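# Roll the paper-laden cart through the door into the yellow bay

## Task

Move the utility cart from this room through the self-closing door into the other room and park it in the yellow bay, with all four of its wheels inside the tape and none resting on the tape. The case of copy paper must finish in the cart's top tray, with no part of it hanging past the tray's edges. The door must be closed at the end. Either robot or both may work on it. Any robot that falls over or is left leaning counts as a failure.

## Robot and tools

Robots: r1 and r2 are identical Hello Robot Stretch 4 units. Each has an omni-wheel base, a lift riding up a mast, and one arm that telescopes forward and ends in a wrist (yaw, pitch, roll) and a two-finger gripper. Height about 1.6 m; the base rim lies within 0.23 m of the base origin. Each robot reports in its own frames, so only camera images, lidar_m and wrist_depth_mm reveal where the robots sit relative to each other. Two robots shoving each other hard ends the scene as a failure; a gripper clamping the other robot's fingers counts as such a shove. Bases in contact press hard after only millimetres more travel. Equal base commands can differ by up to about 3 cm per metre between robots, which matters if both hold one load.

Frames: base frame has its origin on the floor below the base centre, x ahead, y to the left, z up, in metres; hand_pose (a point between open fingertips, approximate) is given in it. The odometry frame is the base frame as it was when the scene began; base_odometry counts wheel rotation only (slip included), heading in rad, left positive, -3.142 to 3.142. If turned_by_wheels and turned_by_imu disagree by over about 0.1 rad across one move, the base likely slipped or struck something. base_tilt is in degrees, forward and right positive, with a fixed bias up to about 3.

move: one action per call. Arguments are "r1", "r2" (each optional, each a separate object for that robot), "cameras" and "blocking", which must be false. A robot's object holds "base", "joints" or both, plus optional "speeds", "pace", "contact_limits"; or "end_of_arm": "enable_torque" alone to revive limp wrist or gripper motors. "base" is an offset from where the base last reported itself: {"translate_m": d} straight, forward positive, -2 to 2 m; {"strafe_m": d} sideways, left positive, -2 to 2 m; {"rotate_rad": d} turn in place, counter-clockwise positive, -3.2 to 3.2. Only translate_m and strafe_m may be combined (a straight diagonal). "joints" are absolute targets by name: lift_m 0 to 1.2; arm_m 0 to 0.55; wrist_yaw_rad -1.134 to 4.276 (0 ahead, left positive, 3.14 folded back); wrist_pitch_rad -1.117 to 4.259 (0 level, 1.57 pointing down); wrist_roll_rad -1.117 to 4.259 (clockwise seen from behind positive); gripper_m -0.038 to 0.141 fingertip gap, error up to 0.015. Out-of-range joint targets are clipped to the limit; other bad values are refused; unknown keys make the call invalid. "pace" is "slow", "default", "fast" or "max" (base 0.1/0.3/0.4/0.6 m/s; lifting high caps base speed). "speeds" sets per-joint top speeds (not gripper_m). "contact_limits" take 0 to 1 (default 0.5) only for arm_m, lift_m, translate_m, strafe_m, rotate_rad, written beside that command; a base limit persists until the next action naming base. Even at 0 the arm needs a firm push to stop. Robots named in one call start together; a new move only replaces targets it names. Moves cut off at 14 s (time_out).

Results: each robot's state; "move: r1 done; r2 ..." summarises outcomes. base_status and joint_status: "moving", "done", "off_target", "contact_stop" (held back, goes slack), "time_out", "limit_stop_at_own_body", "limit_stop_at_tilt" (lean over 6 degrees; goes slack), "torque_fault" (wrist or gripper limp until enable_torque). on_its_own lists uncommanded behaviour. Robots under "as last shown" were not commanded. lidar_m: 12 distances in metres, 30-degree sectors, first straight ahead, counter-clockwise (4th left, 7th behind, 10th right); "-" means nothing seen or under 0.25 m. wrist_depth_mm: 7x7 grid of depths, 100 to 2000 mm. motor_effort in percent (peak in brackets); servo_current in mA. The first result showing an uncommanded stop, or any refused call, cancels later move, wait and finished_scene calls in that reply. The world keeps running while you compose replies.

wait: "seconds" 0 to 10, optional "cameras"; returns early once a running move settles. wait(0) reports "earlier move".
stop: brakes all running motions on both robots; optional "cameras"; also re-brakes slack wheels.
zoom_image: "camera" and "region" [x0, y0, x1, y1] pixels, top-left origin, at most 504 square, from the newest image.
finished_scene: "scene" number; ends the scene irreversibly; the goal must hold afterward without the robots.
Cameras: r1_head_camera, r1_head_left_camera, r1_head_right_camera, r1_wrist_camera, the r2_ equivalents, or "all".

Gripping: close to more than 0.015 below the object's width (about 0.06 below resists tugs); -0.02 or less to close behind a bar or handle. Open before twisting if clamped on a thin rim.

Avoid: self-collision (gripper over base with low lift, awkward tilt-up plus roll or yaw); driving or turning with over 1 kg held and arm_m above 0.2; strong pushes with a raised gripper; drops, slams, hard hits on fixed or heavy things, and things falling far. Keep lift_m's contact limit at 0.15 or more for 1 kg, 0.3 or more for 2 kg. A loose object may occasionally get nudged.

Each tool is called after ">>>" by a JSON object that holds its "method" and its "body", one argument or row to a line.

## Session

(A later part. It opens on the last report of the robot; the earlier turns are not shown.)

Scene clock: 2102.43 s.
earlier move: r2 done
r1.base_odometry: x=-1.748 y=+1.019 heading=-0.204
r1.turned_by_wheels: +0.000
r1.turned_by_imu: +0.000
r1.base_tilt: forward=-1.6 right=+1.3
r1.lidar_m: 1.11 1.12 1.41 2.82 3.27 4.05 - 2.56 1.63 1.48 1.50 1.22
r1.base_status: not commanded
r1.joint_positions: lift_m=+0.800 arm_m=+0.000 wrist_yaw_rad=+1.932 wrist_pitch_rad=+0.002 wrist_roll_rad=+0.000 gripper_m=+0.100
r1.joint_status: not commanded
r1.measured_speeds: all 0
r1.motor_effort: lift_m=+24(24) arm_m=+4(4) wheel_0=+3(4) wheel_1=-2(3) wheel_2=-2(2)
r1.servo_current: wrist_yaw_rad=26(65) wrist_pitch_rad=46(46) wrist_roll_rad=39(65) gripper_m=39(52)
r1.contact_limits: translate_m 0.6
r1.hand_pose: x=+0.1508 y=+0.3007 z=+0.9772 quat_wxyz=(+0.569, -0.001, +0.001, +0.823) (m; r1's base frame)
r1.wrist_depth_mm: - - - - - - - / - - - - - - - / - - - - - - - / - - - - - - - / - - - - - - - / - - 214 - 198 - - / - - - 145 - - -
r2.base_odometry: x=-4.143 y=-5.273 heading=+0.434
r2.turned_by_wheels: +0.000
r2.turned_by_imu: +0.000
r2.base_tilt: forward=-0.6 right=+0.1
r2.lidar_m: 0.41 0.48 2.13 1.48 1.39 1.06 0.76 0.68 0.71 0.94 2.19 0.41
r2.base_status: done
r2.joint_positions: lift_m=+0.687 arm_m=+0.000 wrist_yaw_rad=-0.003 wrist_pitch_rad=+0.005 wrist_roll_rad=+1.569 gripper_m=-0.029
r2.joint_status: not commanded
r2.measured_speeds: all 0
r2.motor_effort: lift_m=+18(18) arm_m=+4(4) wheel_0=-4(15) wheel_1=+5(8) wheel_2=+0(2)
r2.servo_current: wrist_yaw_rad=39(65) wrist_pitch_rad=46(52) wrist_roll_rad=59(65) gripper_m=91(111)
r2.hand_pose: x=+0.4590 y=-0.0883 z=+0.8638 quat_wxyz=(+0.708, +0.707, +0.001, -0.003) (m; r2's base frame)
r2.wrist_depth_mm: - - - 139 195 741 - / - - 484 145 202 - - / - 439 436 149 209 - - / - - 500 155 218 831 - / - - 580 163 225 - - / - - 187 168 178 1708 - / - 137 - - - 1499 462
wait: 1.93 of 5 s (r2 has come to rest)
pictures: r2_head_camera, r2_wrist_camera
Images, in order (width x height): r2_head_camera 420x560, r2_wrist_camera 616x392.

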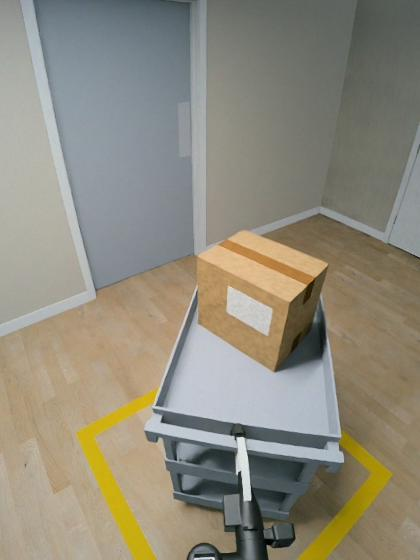

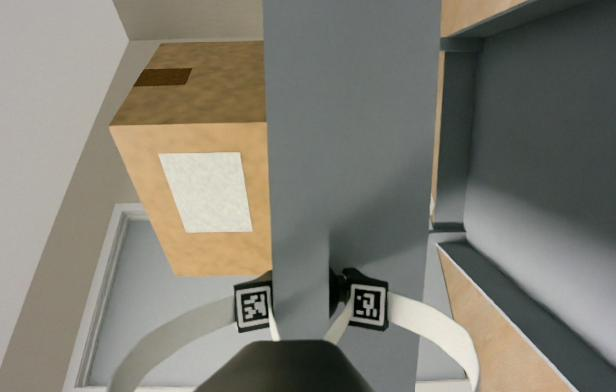

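>>> {"method": "move", "body": {
  "blocking": false,
  "r2": {"base":{"strafe_m":0.1},"joints":{"wrist_yaw_rad":-0.2},"pace":"slow","speeds":{"wrist_yaw_rad":0.15}}
}}

>>> {"method": "wait", "body": {
  "seconds": 5,
  "cameras": ["r2_head_camera","r2_wrist_camera"]
}}

>>> {"method": "wait", "body": {
  "seconds": 1,
  "cameras": ["r2_head_camera"]
}}

Scene clock: 2113.87 s.
move: r2 moving
r1: as last shown
r1.base_tilt: forward=-1.6 right=+1.2
r1.lidar_m: 1.10 1.13 1.44 2.82 3.27 4.04 - 2.57 1.66 1.47 1.51 1.24
r1.motor_effort: lift_m=+24(24) arm_m=+4(4) wheel_0=+3(4) wheel_1=-3(3) wheel_2=-2(2)
r1.servo_current: wrist_yaw_rad=39(59) wrist_pitch_rad=39(46) wrist_roll_rad=65(65) gripper_m=46(46)
r1.contact_limits: translate_m 0.6
r2.base_odometry: x=-4.149 y=-5.260 heading=+0.434
r2.turned_by_wheels: +0.000
r2.turned_by_imu: +0.001
r2.base_tilt: forward=-0.7 right=+0.1
r2.lidar_m: 0.43 2.09 2.13 1.49 1.40 1.10 0.72 0.69 0.71 0.96 2.20 0.41
r2.base_status: strafe_m moving
r2.joint_positions: lift_m=+0.687 arm_m=+0.000 wrist_yaw_rad=-0.060 wrist_pitch_rad=+0.005 wrist_roll_rad=+1.569 gripper_m=-0.029
r2.joint_status: wrist_yaw_rad moving
r2.measured_speeds: translate_m=-0.001 strafe_m=+0.056 rotate_rad=+0.005 lift_m=+0.000 arm_m=+0.000 wrist_yaw_rad=-0.130 wrist_pitch_rad=+0.000 wrist_roll_rad=+0.000
r2.motor_effort: lift_m=+18(18) arm_m=+4(4) wheel_0=-8(11) wheel_1=+7(10) wheel_2=+0(2)
r2.servo_current: wrist_yaw_rad=33(91) wrist_pitch_rad=46(46) wrist_roll_rad=46(52) gripper_m=91(104)
r2.hand_pose: x=+0.4535 y=-0.1047 z=+0.8637 quat_wxyz=(+0.707, +0.706, -0.020, -0.023) (m; r2's base frame)
r2.wrist_depth_mm: - - - 144 200 1430 - / - - 512 149 207 - - / - 445 442 152 213 809 - / - - 488 158 220 831 - / - - 569 165 227 - - / - - 186 168 178 564 - / 1863 137 - - 242 1499 477
pictures: none

Scene clock: 2115.50 s.
earlier move: r2 done
r1.base_odometry: x=-1.748 y=+1.019 heading=-0.204
r1.turned_by_wheels: +0.000
r1.turned_by_imu: +0.000
r1.base_tilt: forward=-1.6 right=+1.3
r1.lidar_m: 1.10 1.13 1.40 2.83 3.28 4.04 - 2.59 1.65 1.47 1.50 1.20
r1.base_status: not commanded
r1.joint_positions: lift_m=+0.800 arm_m=+0.000 wrist_yaw_rad=+1.932 wrist_pitch_rad=+0.002 wrist_roll_rad=+0.000 gripper_m=+0.100
r1.joint_status: not commanded
r1.measured_speeds: all 0
r1.motor_effort: lift_m=+24(24) arm_m=+4(4) wheel_0=+3(4) wheel_1=-2(3) wheel_2=-2(2)
r1.servo_current: wrist_yaw_rad=59(65) wrist_pitch_rad=46(52) wrist_roll_rad=52(65) gripper_m=39(52)
r1.contact_limits: translate_m 0.6
r1.hand_pose: x=+0.1508 y=+0.3007 z=+0.9772 quat_wxyz=(+0.569, -0.001, +0.001, +0.823) (m; r1's base frame)
r1.wrist_depth_mm: - - - - - - - / - - - - - - - / - - - - - - - / - - - - - - - / - - - - - - - / - - 214 - 198 - - / - - - 144 - - -
r2.base_odometry: x=-4.185 y=-5.182 heading=+0.434
r2.turned_by_wheels: +0.000
r2.turned_by_imu: +0.000
r2.base_tilt: forward=-0.7 right=+0.1
r2.lidar_m: 0.40 2.03 2.04 1.40 1.32 1.17 0.79 0.72 0.75 1.02 0.44 0.39
r2.base_status: done
r2.joint_positions: lift_m=+0.687 arm_m=+0.000 wrist_yaw_rad=-0.197 wrist_pitch_rad=+0.005 wrist_roll_rad=+1.569 gripper_m=-0.029
r2.joint_status: all done
r2.measured_speeds: all 0
r2.motor_effort: lift_m=+18(18) arm_m=+4(4) wheel_0=-6(11) wheel_1=+3(10) wheel_2=+0(2)
r2.servo_current: wrist_yaw_rad=46(91) wrist_pitch_rad=46(52) wrist_roll_rad=59(65) gripper_m=98(104)
r2.hand_pose: x=+0.4366 y=-0.1422 z=+0.8637 quat_wxyz=(+0.704, +0.703, -0.068, -0.071) (m; r2's base frame)
r2.wrist_depth_mm: - - - 152 209 1499 - / - - 564 154 214 798 - / - 459 445 157 219 820 - / - - 477 162 223 842 - / - - 549 167 227 - - / - - 186 169 178 - - / 1863 1921 - - 237 1576 492
wait: 1.63 of 5 s (r2 has come to rest)
pictures: r2_head_camera, r2_wrist_camera
Images, in order (width x height): r2_head_camera 420x560, r2_wrist_camera 616x392.

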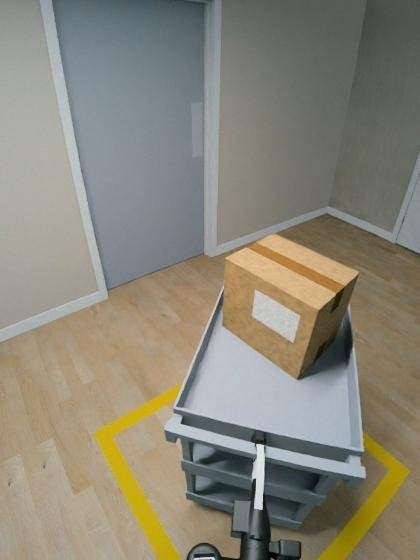

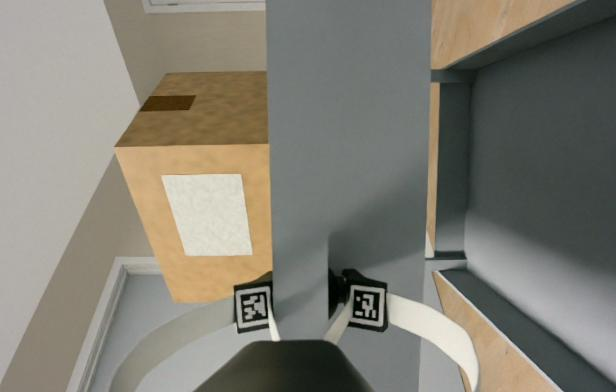

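Scene clock: 2116.50 s.
r1.base_odometry: x=-1.748 y=+1.019 heading=-0.204
r1.turned_by_wheels: +0.000
r1.turned_by_imu: +0.000
r1.base_tilt: forward=-1.6 right=+1.3
r1.lidar_m: 1.10 1.11 1.38 2.86 3.26 4.03 - 2.58 1.63 1.44 1.49 1.22
r1.base_status: not commanded
r1.joint_positions: lift_m=+0.800 arm_m=+0.000 wrist_yaw_rad=+1.932 wrist_pitch_rad=+0.002 wrist_roll_rad=+0.000 gripper_m=+0.100
r1.joint_status: not commanded
r1.measured_speeds: all 0
r1.motor_effort: lift_m=+24(24) arm_m=+4(4) wheel_0=+3(4) wheel_1=-3(3) wheel_2=-2(2)
r1.servo_current: wrist_yaw_rad=33(65) wrist_pitch_rad=39(52) wrist_roll_rad=52(65) gripper_m=39(52)
r1.contact_limits: translate_m 0.6
r1.hand_pose: x=+0.1508 y=+0.3007 z=+0.9772 quat_wxyz=(+0.569, -0.001, +0.001, +0.823) (m; r1's base frame)
r1.wrist_depth_mm: - - - - - - - / - - - - - - - / - - - - - - - / - - - - - - - / - - - - - - - / - - 214 - 198 - - / - - - 145 - - -
r2.base_odometry: x=-4.185 y=-5.182 heading=+0.434
r2.turned_by_wheels: +0.000
r2.turned_by_imu: +0.000
r2.base_tilt: forward=-0.7 right=+0.1
r2.lidar_m: 0.42 2.05 2.04 1.42 1.33 1.18 0.80 0.73 0.77 1.01 0.46 0.40
r2.base_status: done
r2.joint_positions: lift_m=+0.687 arm_m=+0.000 wrist_yaw_rad=-0.197 wrist_pitch_rad=+0.005 wrist_roll_rad=+1.569 gripper_m=-0.029
r2.joint_status: all done
r2.measured_speeds: all 0
r2.motor_effort: lift_m=+18(18) arm_m=+4(4) wheel_0=-5(11) wheel_1=+4(10) wheel_2=+0(2)
r2.servo_current: wrist_yaw_rad=52(91) wrist_pitch_rad=46(52) wrist_roll_rad=39(65) gripper_m=98(104)
r2.hand_pose: x=+0.4366 y=-0.1422 z=+0.8637 quat_wxyz=(+0.704, +0.703, -0.068, -0.071) (m; r2's base frame)
r2.wrist_depth_mm: - - - 152 208 1537 - / - - 569 155 213 798 - / - 462 445 158 218 809 - / - - 477 161 223 831 - / - - 544 167 228 - - / - - 186 169 178 - - / 1921 1921 - - 238 1576 496
wait: 1.00 s; at rest by 0.27 s
pictures: r2_head_camera
Images, in order (width x height): r2_head_camera 420x560.

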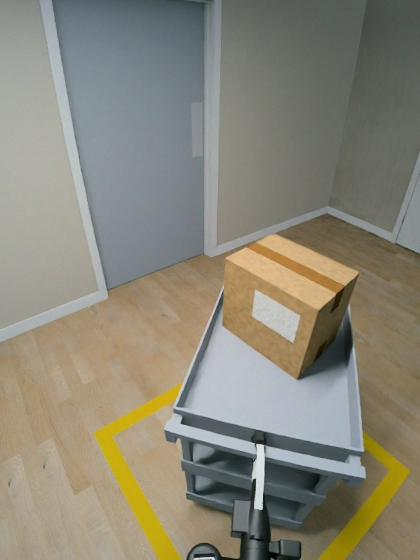

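>>> {"method": "move", "body": {
  "blocking": false,
  "r2": {"base":{"translate_m":0.05,"strafe_m":0.11},"pace":"slow"}
}}

>>> {"method": "wait", "body": {
  "seconds": 5,
  "cameras": ["r2_head_camera"]
}}

Scene clock: 2130.90 s.
move: r2 moving
r1: as last shown
r1.base_tilt: forward=-1.6 right=+1.2
r1.lidar_m: 1.10 1.12 1.38 2.83 3.27 4.03 - 2.58 1.63 1.46 1.50 1.23
r1.motor_effort: lift_m=+24(24) arm_m=+4(4) wheel_0=+3(4) wheel_1=-2(3) wheel_2=-2(2)
r1.servo_current: wrist_yaw_rad=39(65) wrist_pitch_rad=39(52) wrist_roll_rad=46(52) gripper_m=39(46)
r1.contact_limits: translate_m 0.6
r1.wrist_depth_mm: - - - - - - - / - - - - - - - / - - - - - - - / - - - - - - - / - - - - - - - / - - 216 - 198 - - / - - - 145 - - -
r2.base_odometry: x=-4.186 y=-5.170 heading=+0.433
r2.turned_by_wheels: -0.001
r2.turned_by_imu: +0.000
r2.base_tilt: forward=-0.6 right=+0.1
r2.lidar_m: 0.41 2.03 2.02 1.40 1.30 1.19 0.81 0.75 0.78 1.03 0.45 0.39
r2.base_status: translate_m moving; strafe_m moving
r2.joint_positions: lift_m=+0.687 arm_m=+0.000 wrist_yaw_rad=-0.202 wrist_pitch_rad=+0.005 wrist_roll_rad=+1.569 gripper_m=-0.029
r2.joint_status: not commanded
r2.measured_speeds: translate_m=+0.020 strafe_m=+0.044 rotate_rad=-0.001 lift_m=+0.000 arm_m=+0.000 wrist_yaw_rad=-0.013 wrist_pitch_rad=+0.000 wrist_roll_rad=+0.000
r2.motor_effort: lift_m=+18(18) arm_m=+4(4) wheel_0=-9(10) wheel_1=+8(9) wheel_2=-11(11)
r2.servo_current: wrist_yaw_rad=46(59) wrist_pitch_rad=46(52) wrist_roll_rad=52(52) gripper_m=98(98)
r2.hand_pose: x=+0.4359 y=-0.1434 z=+0.8637 quat_wxyz=(+0.704, +0.703, -0.069, -0.073) (m; r2's base frame)
r2.wrist_depth_mm: - - - 153 210 1499 - / - - 580 156 215 768 - / - 492 449 159 219 809 - / - 504 477 162 223 831 - / - - 544 167 227 - - / - - 187 169 178 - - / 1863 1921 - - 237 1499 477
pictures: none

Scene clock: 2132.90 s.
earlier move: r2 done
r1.base_odometry: x=-1.748 y=+1.019 heading=-0.204
r1.turned_by_wheels: +0.000
r1.turned_by_imu: +0.000
r1.base_tilt: forward=-1.6 right=+1.2
r1.lidar_m: 1.11 1.12 1.41 2.81 3.27 4.01 - 2.58 1.64 1.47 1.49 1.23
r1.base_status: not commanded
r1.joint_positions: lift_m=+0.800 arm_m=+0.000 wrist_yaw_rad=+1.932 wrist_pitch_rad=+0.002 wrist_roll_rad=+0.000 gripper_m=+0.100
r1.joint_status: not commanded
r1.measured_speeds: all 0
r1.motor_effort: lift_m=+24(24) arm_m=+4(4) wheel_0=+3(4) wheel_1=-2(3) wheel_2=-2(2)
r1.servo_current: wrist_yaw_rad=59(72) wrist_pitch_rad=39(52) wrist_roll_rad=39(65) gripper_m=39(52)
r1.contact_limits: translate_m 0.6
r1.hand_pose: x=+0.1508 y=+0.3007 z=+0.9772 quat_wxyz=(+0.569, -0.001, +0.001, +0.823) (m; r1's base frame)
r1.wrist_depth_mm: - - - - - - - / - - - - - - - / - - - - - - - / - - - - - - - / - - - - - - - / - - 215 - 196 - - / - - - 145 - - -
r2.base_odometry: x=-4.186 y=-5.062 heading=+0.433
r2.turned_by_wheels: +0.000
r2.turned_by_imu: +0.001
r2.base_tilt: forward=-0.6 right=+0.1
r2.lidar_m: 0.41 1.93 1.95 1.36 1.25 1.31 0.91 0.85 0.86 1.13 0.40 0.37
r2.base_status: done
r2.joint_positions: lift_m=+0.687 arm_m=+0.000 wrist_yaw_rad=-0.202 wrist_pitch_rad=+0.005 wrist_roll_rad=+1.569 gripper_m=-0.029
r2.joint_status: not commanded
r2.measured_speeds: all 0
r2.motor_effort: lift_m=+18(18) arm_m=+4(4) wheel_0=-3(12) wheel_1=+4(9) wheel_2=-8(12)
r2.servo_current: wrist_yaw_rad=46(59) wrist_pitch_rad=46(52) wrist_roll_rad=46(59) gripper_m=98(104)
r2.hand_pose: x=+0.4358 y=-0.1436 z=+0.8637 quat_wxyz=(+0.704, +0.703, -0.070, -0.073) (m; r2's base frame)
r2.wrist_depth_mm: - - 539 130 186 - - / - 462 442 136 195 - - / - 452 439 143 206 - - / - - 517 151 215 - - / - - 621 159 224 - - / - - 186 167 178 1499 504 / 1808 137 - - - 1464 459
wait: 2.00 of 5 s (r2 has come to rest)
pictures: r2_head_camera
Images, in order (width x height): r2_head_camera 420x560.

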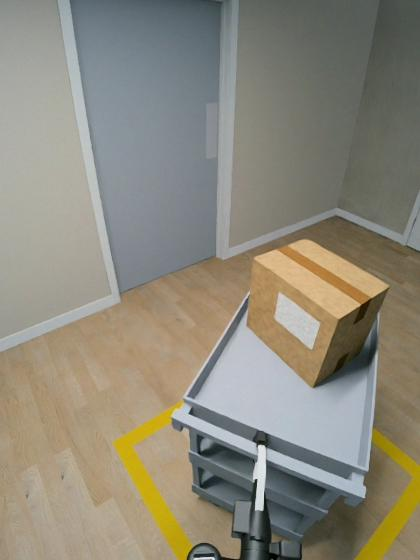

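>>> {"method": "move", "body": {
  "blocking": false,
  "r2": {"joints":{"gripper_m":0.09}}
}}

>>> {"method": "wait", "body": {
  "seconds": 2
}}

>>> {"method": "move", "body": {
  "blocking": false,
  "r2": {"base":{"translate_m":-0.3},"pace":"slow"}
}}

>>> {"method": "wait", "body": {
  "seconds": 6,
  "cameras": ["r2_head_camera","r2_head_left_camera","r2_head_right_camera"]
}}

Scene clock: 2154.00 s.
move: r2 moving
r1: as last shown
r1.base_tilt: forward=-1.6 right=+1.3
r1.lidar_m: 1.11 1.11 1.41 2.80 3.28 4.01 - 2.55 1.64 1.48 1.50 1.22
r1.motor_effort: lift_m=+24(24) arm_m=+4(4) wheel_0=+4(4) wheel_1=-3(3) wheel_2=-2(2)
r1.servo_current: wrist_yaw_rad=39(59) wrist_pitch_rad=46(52) wrist_roll_rad=52(65) gripper_m=39(52)
r1.contact_limits: translate_m 0.6
r1.wrist_depth_mm: - - - - - - - / - - - - - - - / - - - - - - - / - - - - - - - / - - - - - - - / - - 215 - 198 - - / - - - 145 - - -
r2.base_odometry: x=-4.186 y=-5.062 heading=+0.433
r2.turned_by_wheels: +0.000
r2.turned_by_imu: +0.001
r2.base_tilt: forward=-0.7 right=+0.0
r2.lidar_m: 0.42 1.94 1.94 1.36 1.26 1.29 0.91 0.84 0.88 1.12 0.39 0.37
r2.base_status: not commanded
r2.joint_positions: lift_m=+0.687 arm_m=+0.000 wrist_yaw_rad=-0.202 wrist_pitch_rad=+0.005 wrist_roll_rad=+1.569 gripper_m=-0.003
r2.joint_status: gripper_m moving
r2.measured_speeds: all 0
r2.motor_effort: lift_m=+18(18) arm_m=+4(4) wheel_0=-3(3) wheel_1=+5(5) wheel_2=-8(8)
r2.servo_current: wrist_yaw_rad=52(65) wrist_pitch_rad=39(46) wrist_roll_rad=59(59) gripper_m=91(91)
r2.hand_pose: x=+0.4358 y=-0.1436 z=+0.8637 quat_wxyz=(+0.704, +0.703, -0.070, -0.073) (m; r2's base frame)
r2.wrist_depth_mm: - - 549 133 189 - - / - 462 449 139 198 750 - / - 452 442 147 208 - - / - - 521 154 217 - - / - - 627 164 229 - - / - - 187 171 182 1618 508 / 1756 139 - - - - 462
pictures: none

Scene clock: 2155.40 s.
earlier move: r2 done
r1.base_odometry: x=-1.748 y=+1.019 heading=-0.204
r1.turned_by_wheels: +0.000
r1.turned_by_imu: +0.000
r1.base_tilt: forward=-1.6 right=+1.3
r1.lidar_m: 1.09 1.13 1.40 2.85 3.25 4.03 - 2.55 1.64 1.46 1.48 1.23
r1.base_status: not commanded
r1.joint_positions: lift_m=+0.800 arm_m=+0.000 wrist_yaw_rad=+1.932 wrist_pitch_rad=+0.002 wrist_roll_rad=+0.000 gripper_m=+0.100
r1.joint_status: not commanded
r1.measured_speeds: all 0
r1.motor_effort: lift_m=+24(24) arm_m=+4(4) wheel_0=+4(4) wheel_1=-2(3) wheel_2=-2(2)
r1.servo_current: wrist_yaw_rad=39(72) wrist_pitch_rad=39(52) wrist_roll_rad=39(65) gripper_m=39(52)
r1.contact_limits: translate_m 0.6
r1.hand_pose: x=+0.1508 y=+0.3007 z=+0.9772 quat_wxyz=(+0.569, -0.001, +0.001, +0.823) (m; r1's base frame)
r1.wrist_depth_mm: - - - - - - - / - - - - - - - / - - - - - - - / - - - - - - - / - - - - - - - / - - 214 - 198 - - / - - - 145 - - -
r2.base_odometry: x=-4.186 y=-5.062 heading=+0.434
r2.turned_by_wheels: +0.000
r2.turned_by_imu: +0.000
r2.base_tilt: forward=-0.6 right=+0.0
r2.lidar_m: 0.44 1.93 1.95 1.33 1.25 1.26 0.91 0.83 0.87 1.15 0.38 0.40
r2.base_status: not commanded
r2.joint_positions: lift_m=+0.687 arm_m=+0.000 wrist_yaw_rad=-0.202 wrist_pitch_rad=+0.003 wrist_roll_rad=+1.569 gripper_m=+0.090
r2.joint_status: all done
r2.measured_speeds: all 0
r2.motor_effort: lift_m=+17(18) arm_m=+4(4) wheel_0=-1(3) wheel_1=+5(5) wheel_2=-7(8)
r2.servo_current: wrist_yaw_rad=46(65) wrist_pitch_rad=46(52) wrist_roll_rad=46(59) gripper_m=46(130)
r2.hand_pose: x=+0.4358 y=-0.1436 z=+0.8644 quat_wxyz=(+0.704, +0.703, -0.070, -0.072) (m; r2's base frame)
r2.wrist_depth_mm: - - 564 145 198 - - / - - 459 152 208 778 - / - 488 459 158 218 - - / - - 539 165 229 - - / - - 634 177 237 - - / - - 193 183 192 1661 508 / 1808 - - - - 1661 1205
wait: 1.40 of 2 s (r2 has come to rest)
pictures: none

Scene clock: 2155.90 s.
move: r2 moving
r1: as last shown
r1.lidar_m: 1.10 1.12 1.38 2.84 3.27 4.02 - 2.57 1.64 1.46 1.49 1.24
r1.motor_effort: lift_m=+24(24) arm_m=+4(4) wheel_0=+3(4) wheel_1=-2(3) wheel_2=-2(2)
r1.servo_current: wrist_yaw_rad=39(65) wrist_pitch_rad=39(52) wrist_roll_rad=52(52) gripper_m=46(46)
r1.contact_limits: translate_m 0.6
r1.wrist_depth_mm: - - - - - - - / - - - - - - - / - - - - - - - / - - - - - - - / - - - - - - - / - - 215 - 198 - - / - - - 145 - - -
r2.base_odometry: x=-4.197 y=-5.067 heading=+0.433
r2.turned_by_wheels: +0.000
r2.turned_by_imu: +0.000
r2.base_tilt: forward=-0.7 right=+0.1
r2.lidar_m: 0.45 1.95 1.95 1.35 1.23 1.29 0.87 0.82 0.85 1.14 0.42 0.37
r2.base_status: translate_m moving
r2.joint_positions: lift_m=+0.687 arm_m=+0.000 wrist_yaw_rad=-0.202 wrist_pitch_rad=+0.003 wrist_roll_rad=+1.569 gripper_m=+0.090
r2.joint_status: not commanded
r2.measured_speeds: translate_m=-0.049 strafe_m=+0.000 rotate_rad=-0.002 lift_m=+0.000 arm_m=+0.000 wrist_yaw_rad=+0.000 wrist_pitch_rad=+0.000 wrist_roll_rad=+0.000
r2.motor_effort: lift_m=+17(17) arm_m=+4(4) wheel_0=-8(8) wheel_1=-7(8) wheel_2=+10(10)
r2.servo_current: wrist_yaw_rad=46(52) wrist_pitch_rad=39(46) wrist_roll_rad=59(59) gripper_m=59(59)
r2.hand_pose: x=+0.4358 y=-0.1436 z=+0.8644 quat_wxyz=(+0.704, +0.703, -0.070, -0.072) (m; r2's base frame)
r2.wrist_depth_mm: - - 574 151 206 - - / - - 469 158 214 778 - / - - 466 166 225 - - / - - 549 175 236 - - / - - 640 186 247 - - / - - 193 193 191 1618 508 / 1808 - - - - 1618 1205
pictures: none

Scene clock: 2159.70 s.
earlier move: r2 done
r1.base_odometry: x=-1.748 y=+1.019 heading=-0.204
r1.turned_by_wheels: +0.000
r1.turned_by_imu: +0.000
r1.base_tilt: forward=-1.6 right=+1.2
r1.lidar_m: 1.09 1.12 1.41 2.83 3.26 4.02 - 2.57 1.64 1.47 1.49 1.24
r1.base_status: not commanded
r1.joint_positions: lift_m=+0.800 arm_m=+0.000 wrist_yaw_rad=+1.932 wrist_pitch_rad=+0.002 wrist_roll_rad=+0.000 gripper_m=+0.100
r1.joint_status: not commanded
r1.measured_speeds: all 0
r1.motor_effort: lift_m=+24(24) arm_m=+4(4) wheel_0=+3(4) wheel_1=-2(3) wheel_2=-2(2)
r1.servo_current: wrist_yaw_rad=59(78) wrist_pitch_rad=46(52) wrist_roll_rad=39(72) gripper_m=39(52)
r1.contact_limits: translate_m 0.6
r1.hand_pose: x=+0.1508 y=+0.3007 z=+0.9772 quat_wxyz=(+0.569, -0.001, +0.001, +0.823) (m; r1's base frame)
r1.wrist_depth_mm: - - - - - - - / - - - - - - - / - - - - - - - / - - - - - - - / - - - - - - - / - - 215 - 198 - - / - - - 145 - - -
r2.base_odometry: x=-4.458 y=-5.188 heading=+0.433
r2.turned_by_wheels: +0.000
r2.turned_by_imu: +0.000
r2.base_tilt: forward=-0.7 right=+0.1
r2.lidar_m: 0.68 2.19 1.73 1.18 1.08 0.95 0.64 0.59 0.61 0.83 1.91 0.64
r2.base_status: done
r2.joint_positions: lift_m=+0.687 arm_m=+0.000 wrist_yaw_rad=-0.202 wrist_pitch_rad=+0.003 wrist_roll_rad=+1.569 gripper_m=+0.090
r2.joint_status: not commanded
r2.measured_speeds: all 0
r2.motor_effort: lift_m=+17(17) arm_m=+4(4) wheel_0=-4(10) wheel_1=-5(9) wheel_2=+5(10)
r2.servo_current: wrist_yaw_rad=46(59) wrist_pitch_rad=46(52) wrist_roll_rad=52(59) gripper_m=46(59)
r2.hand_pose: x=+0.4358 y=-0.1436 z=+0.8644 quat_wxyz=(+0.704, +0.703, -0.070, -0.072) (m; r2's base frame)
r2.wrist_depth_mm: - - - - - 1661 1229 / - - - - - 1661 469 / - - 798 732 - - 477 / - - 788 715 1160 - 504 / - - - 866 946 - 530 / - - 193 554 190 564 569 / - - - - - 1661 1078
wait: 3.80 of 6 s (r2 has come to rest)
pictures: r2_head_camera, r2_head_left_camera, r2_head_right_camera
Images, in order (width x height): r2_head_camera 420x560, r2_head_left_camera 420x672, r2_head_right_camera 420x672.

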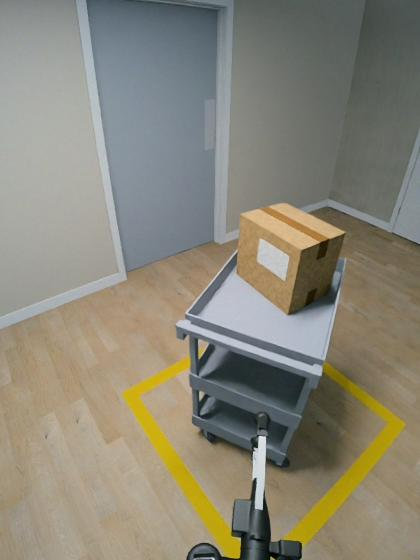

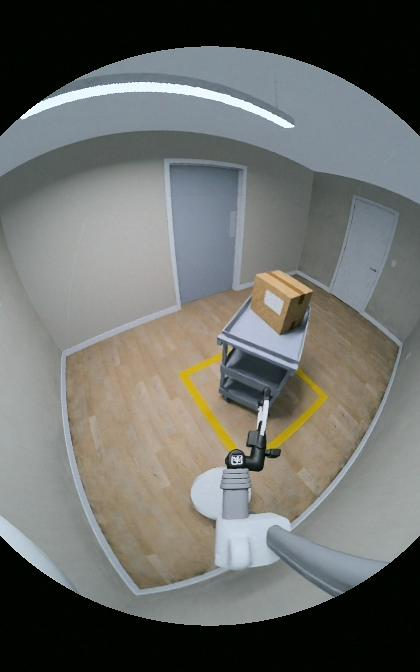

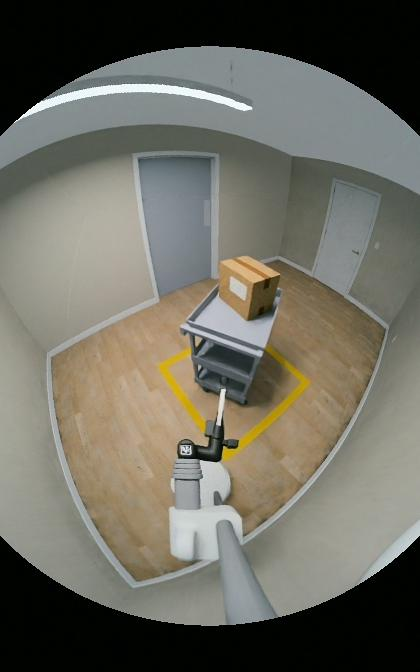

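>>> {"method": "zoom_image", "body": {
  "camera": "r2_head_camera",
  "region": [110, 180, 420, 490]
}}

>>> {"method": "zoom_image", "body": {
  "camera": "r2_head_left_camera",
  "region": [160, 250, 350, 460]
}}

Scaled by 1.626 from the camera's 420x560 image, which has a finer 1200x1600 frame.

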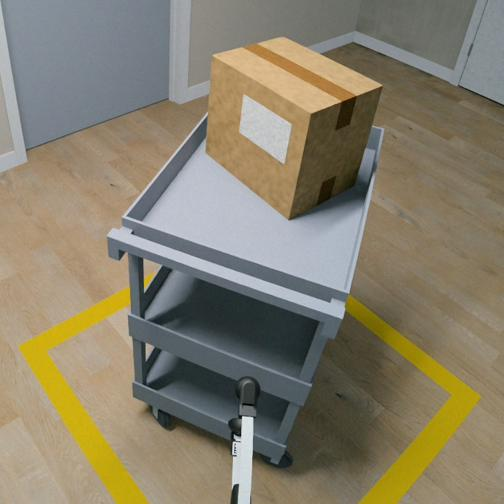

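Scaled by 2.400 from the camera's 420x672 image, which has a finer 600x960 frame.

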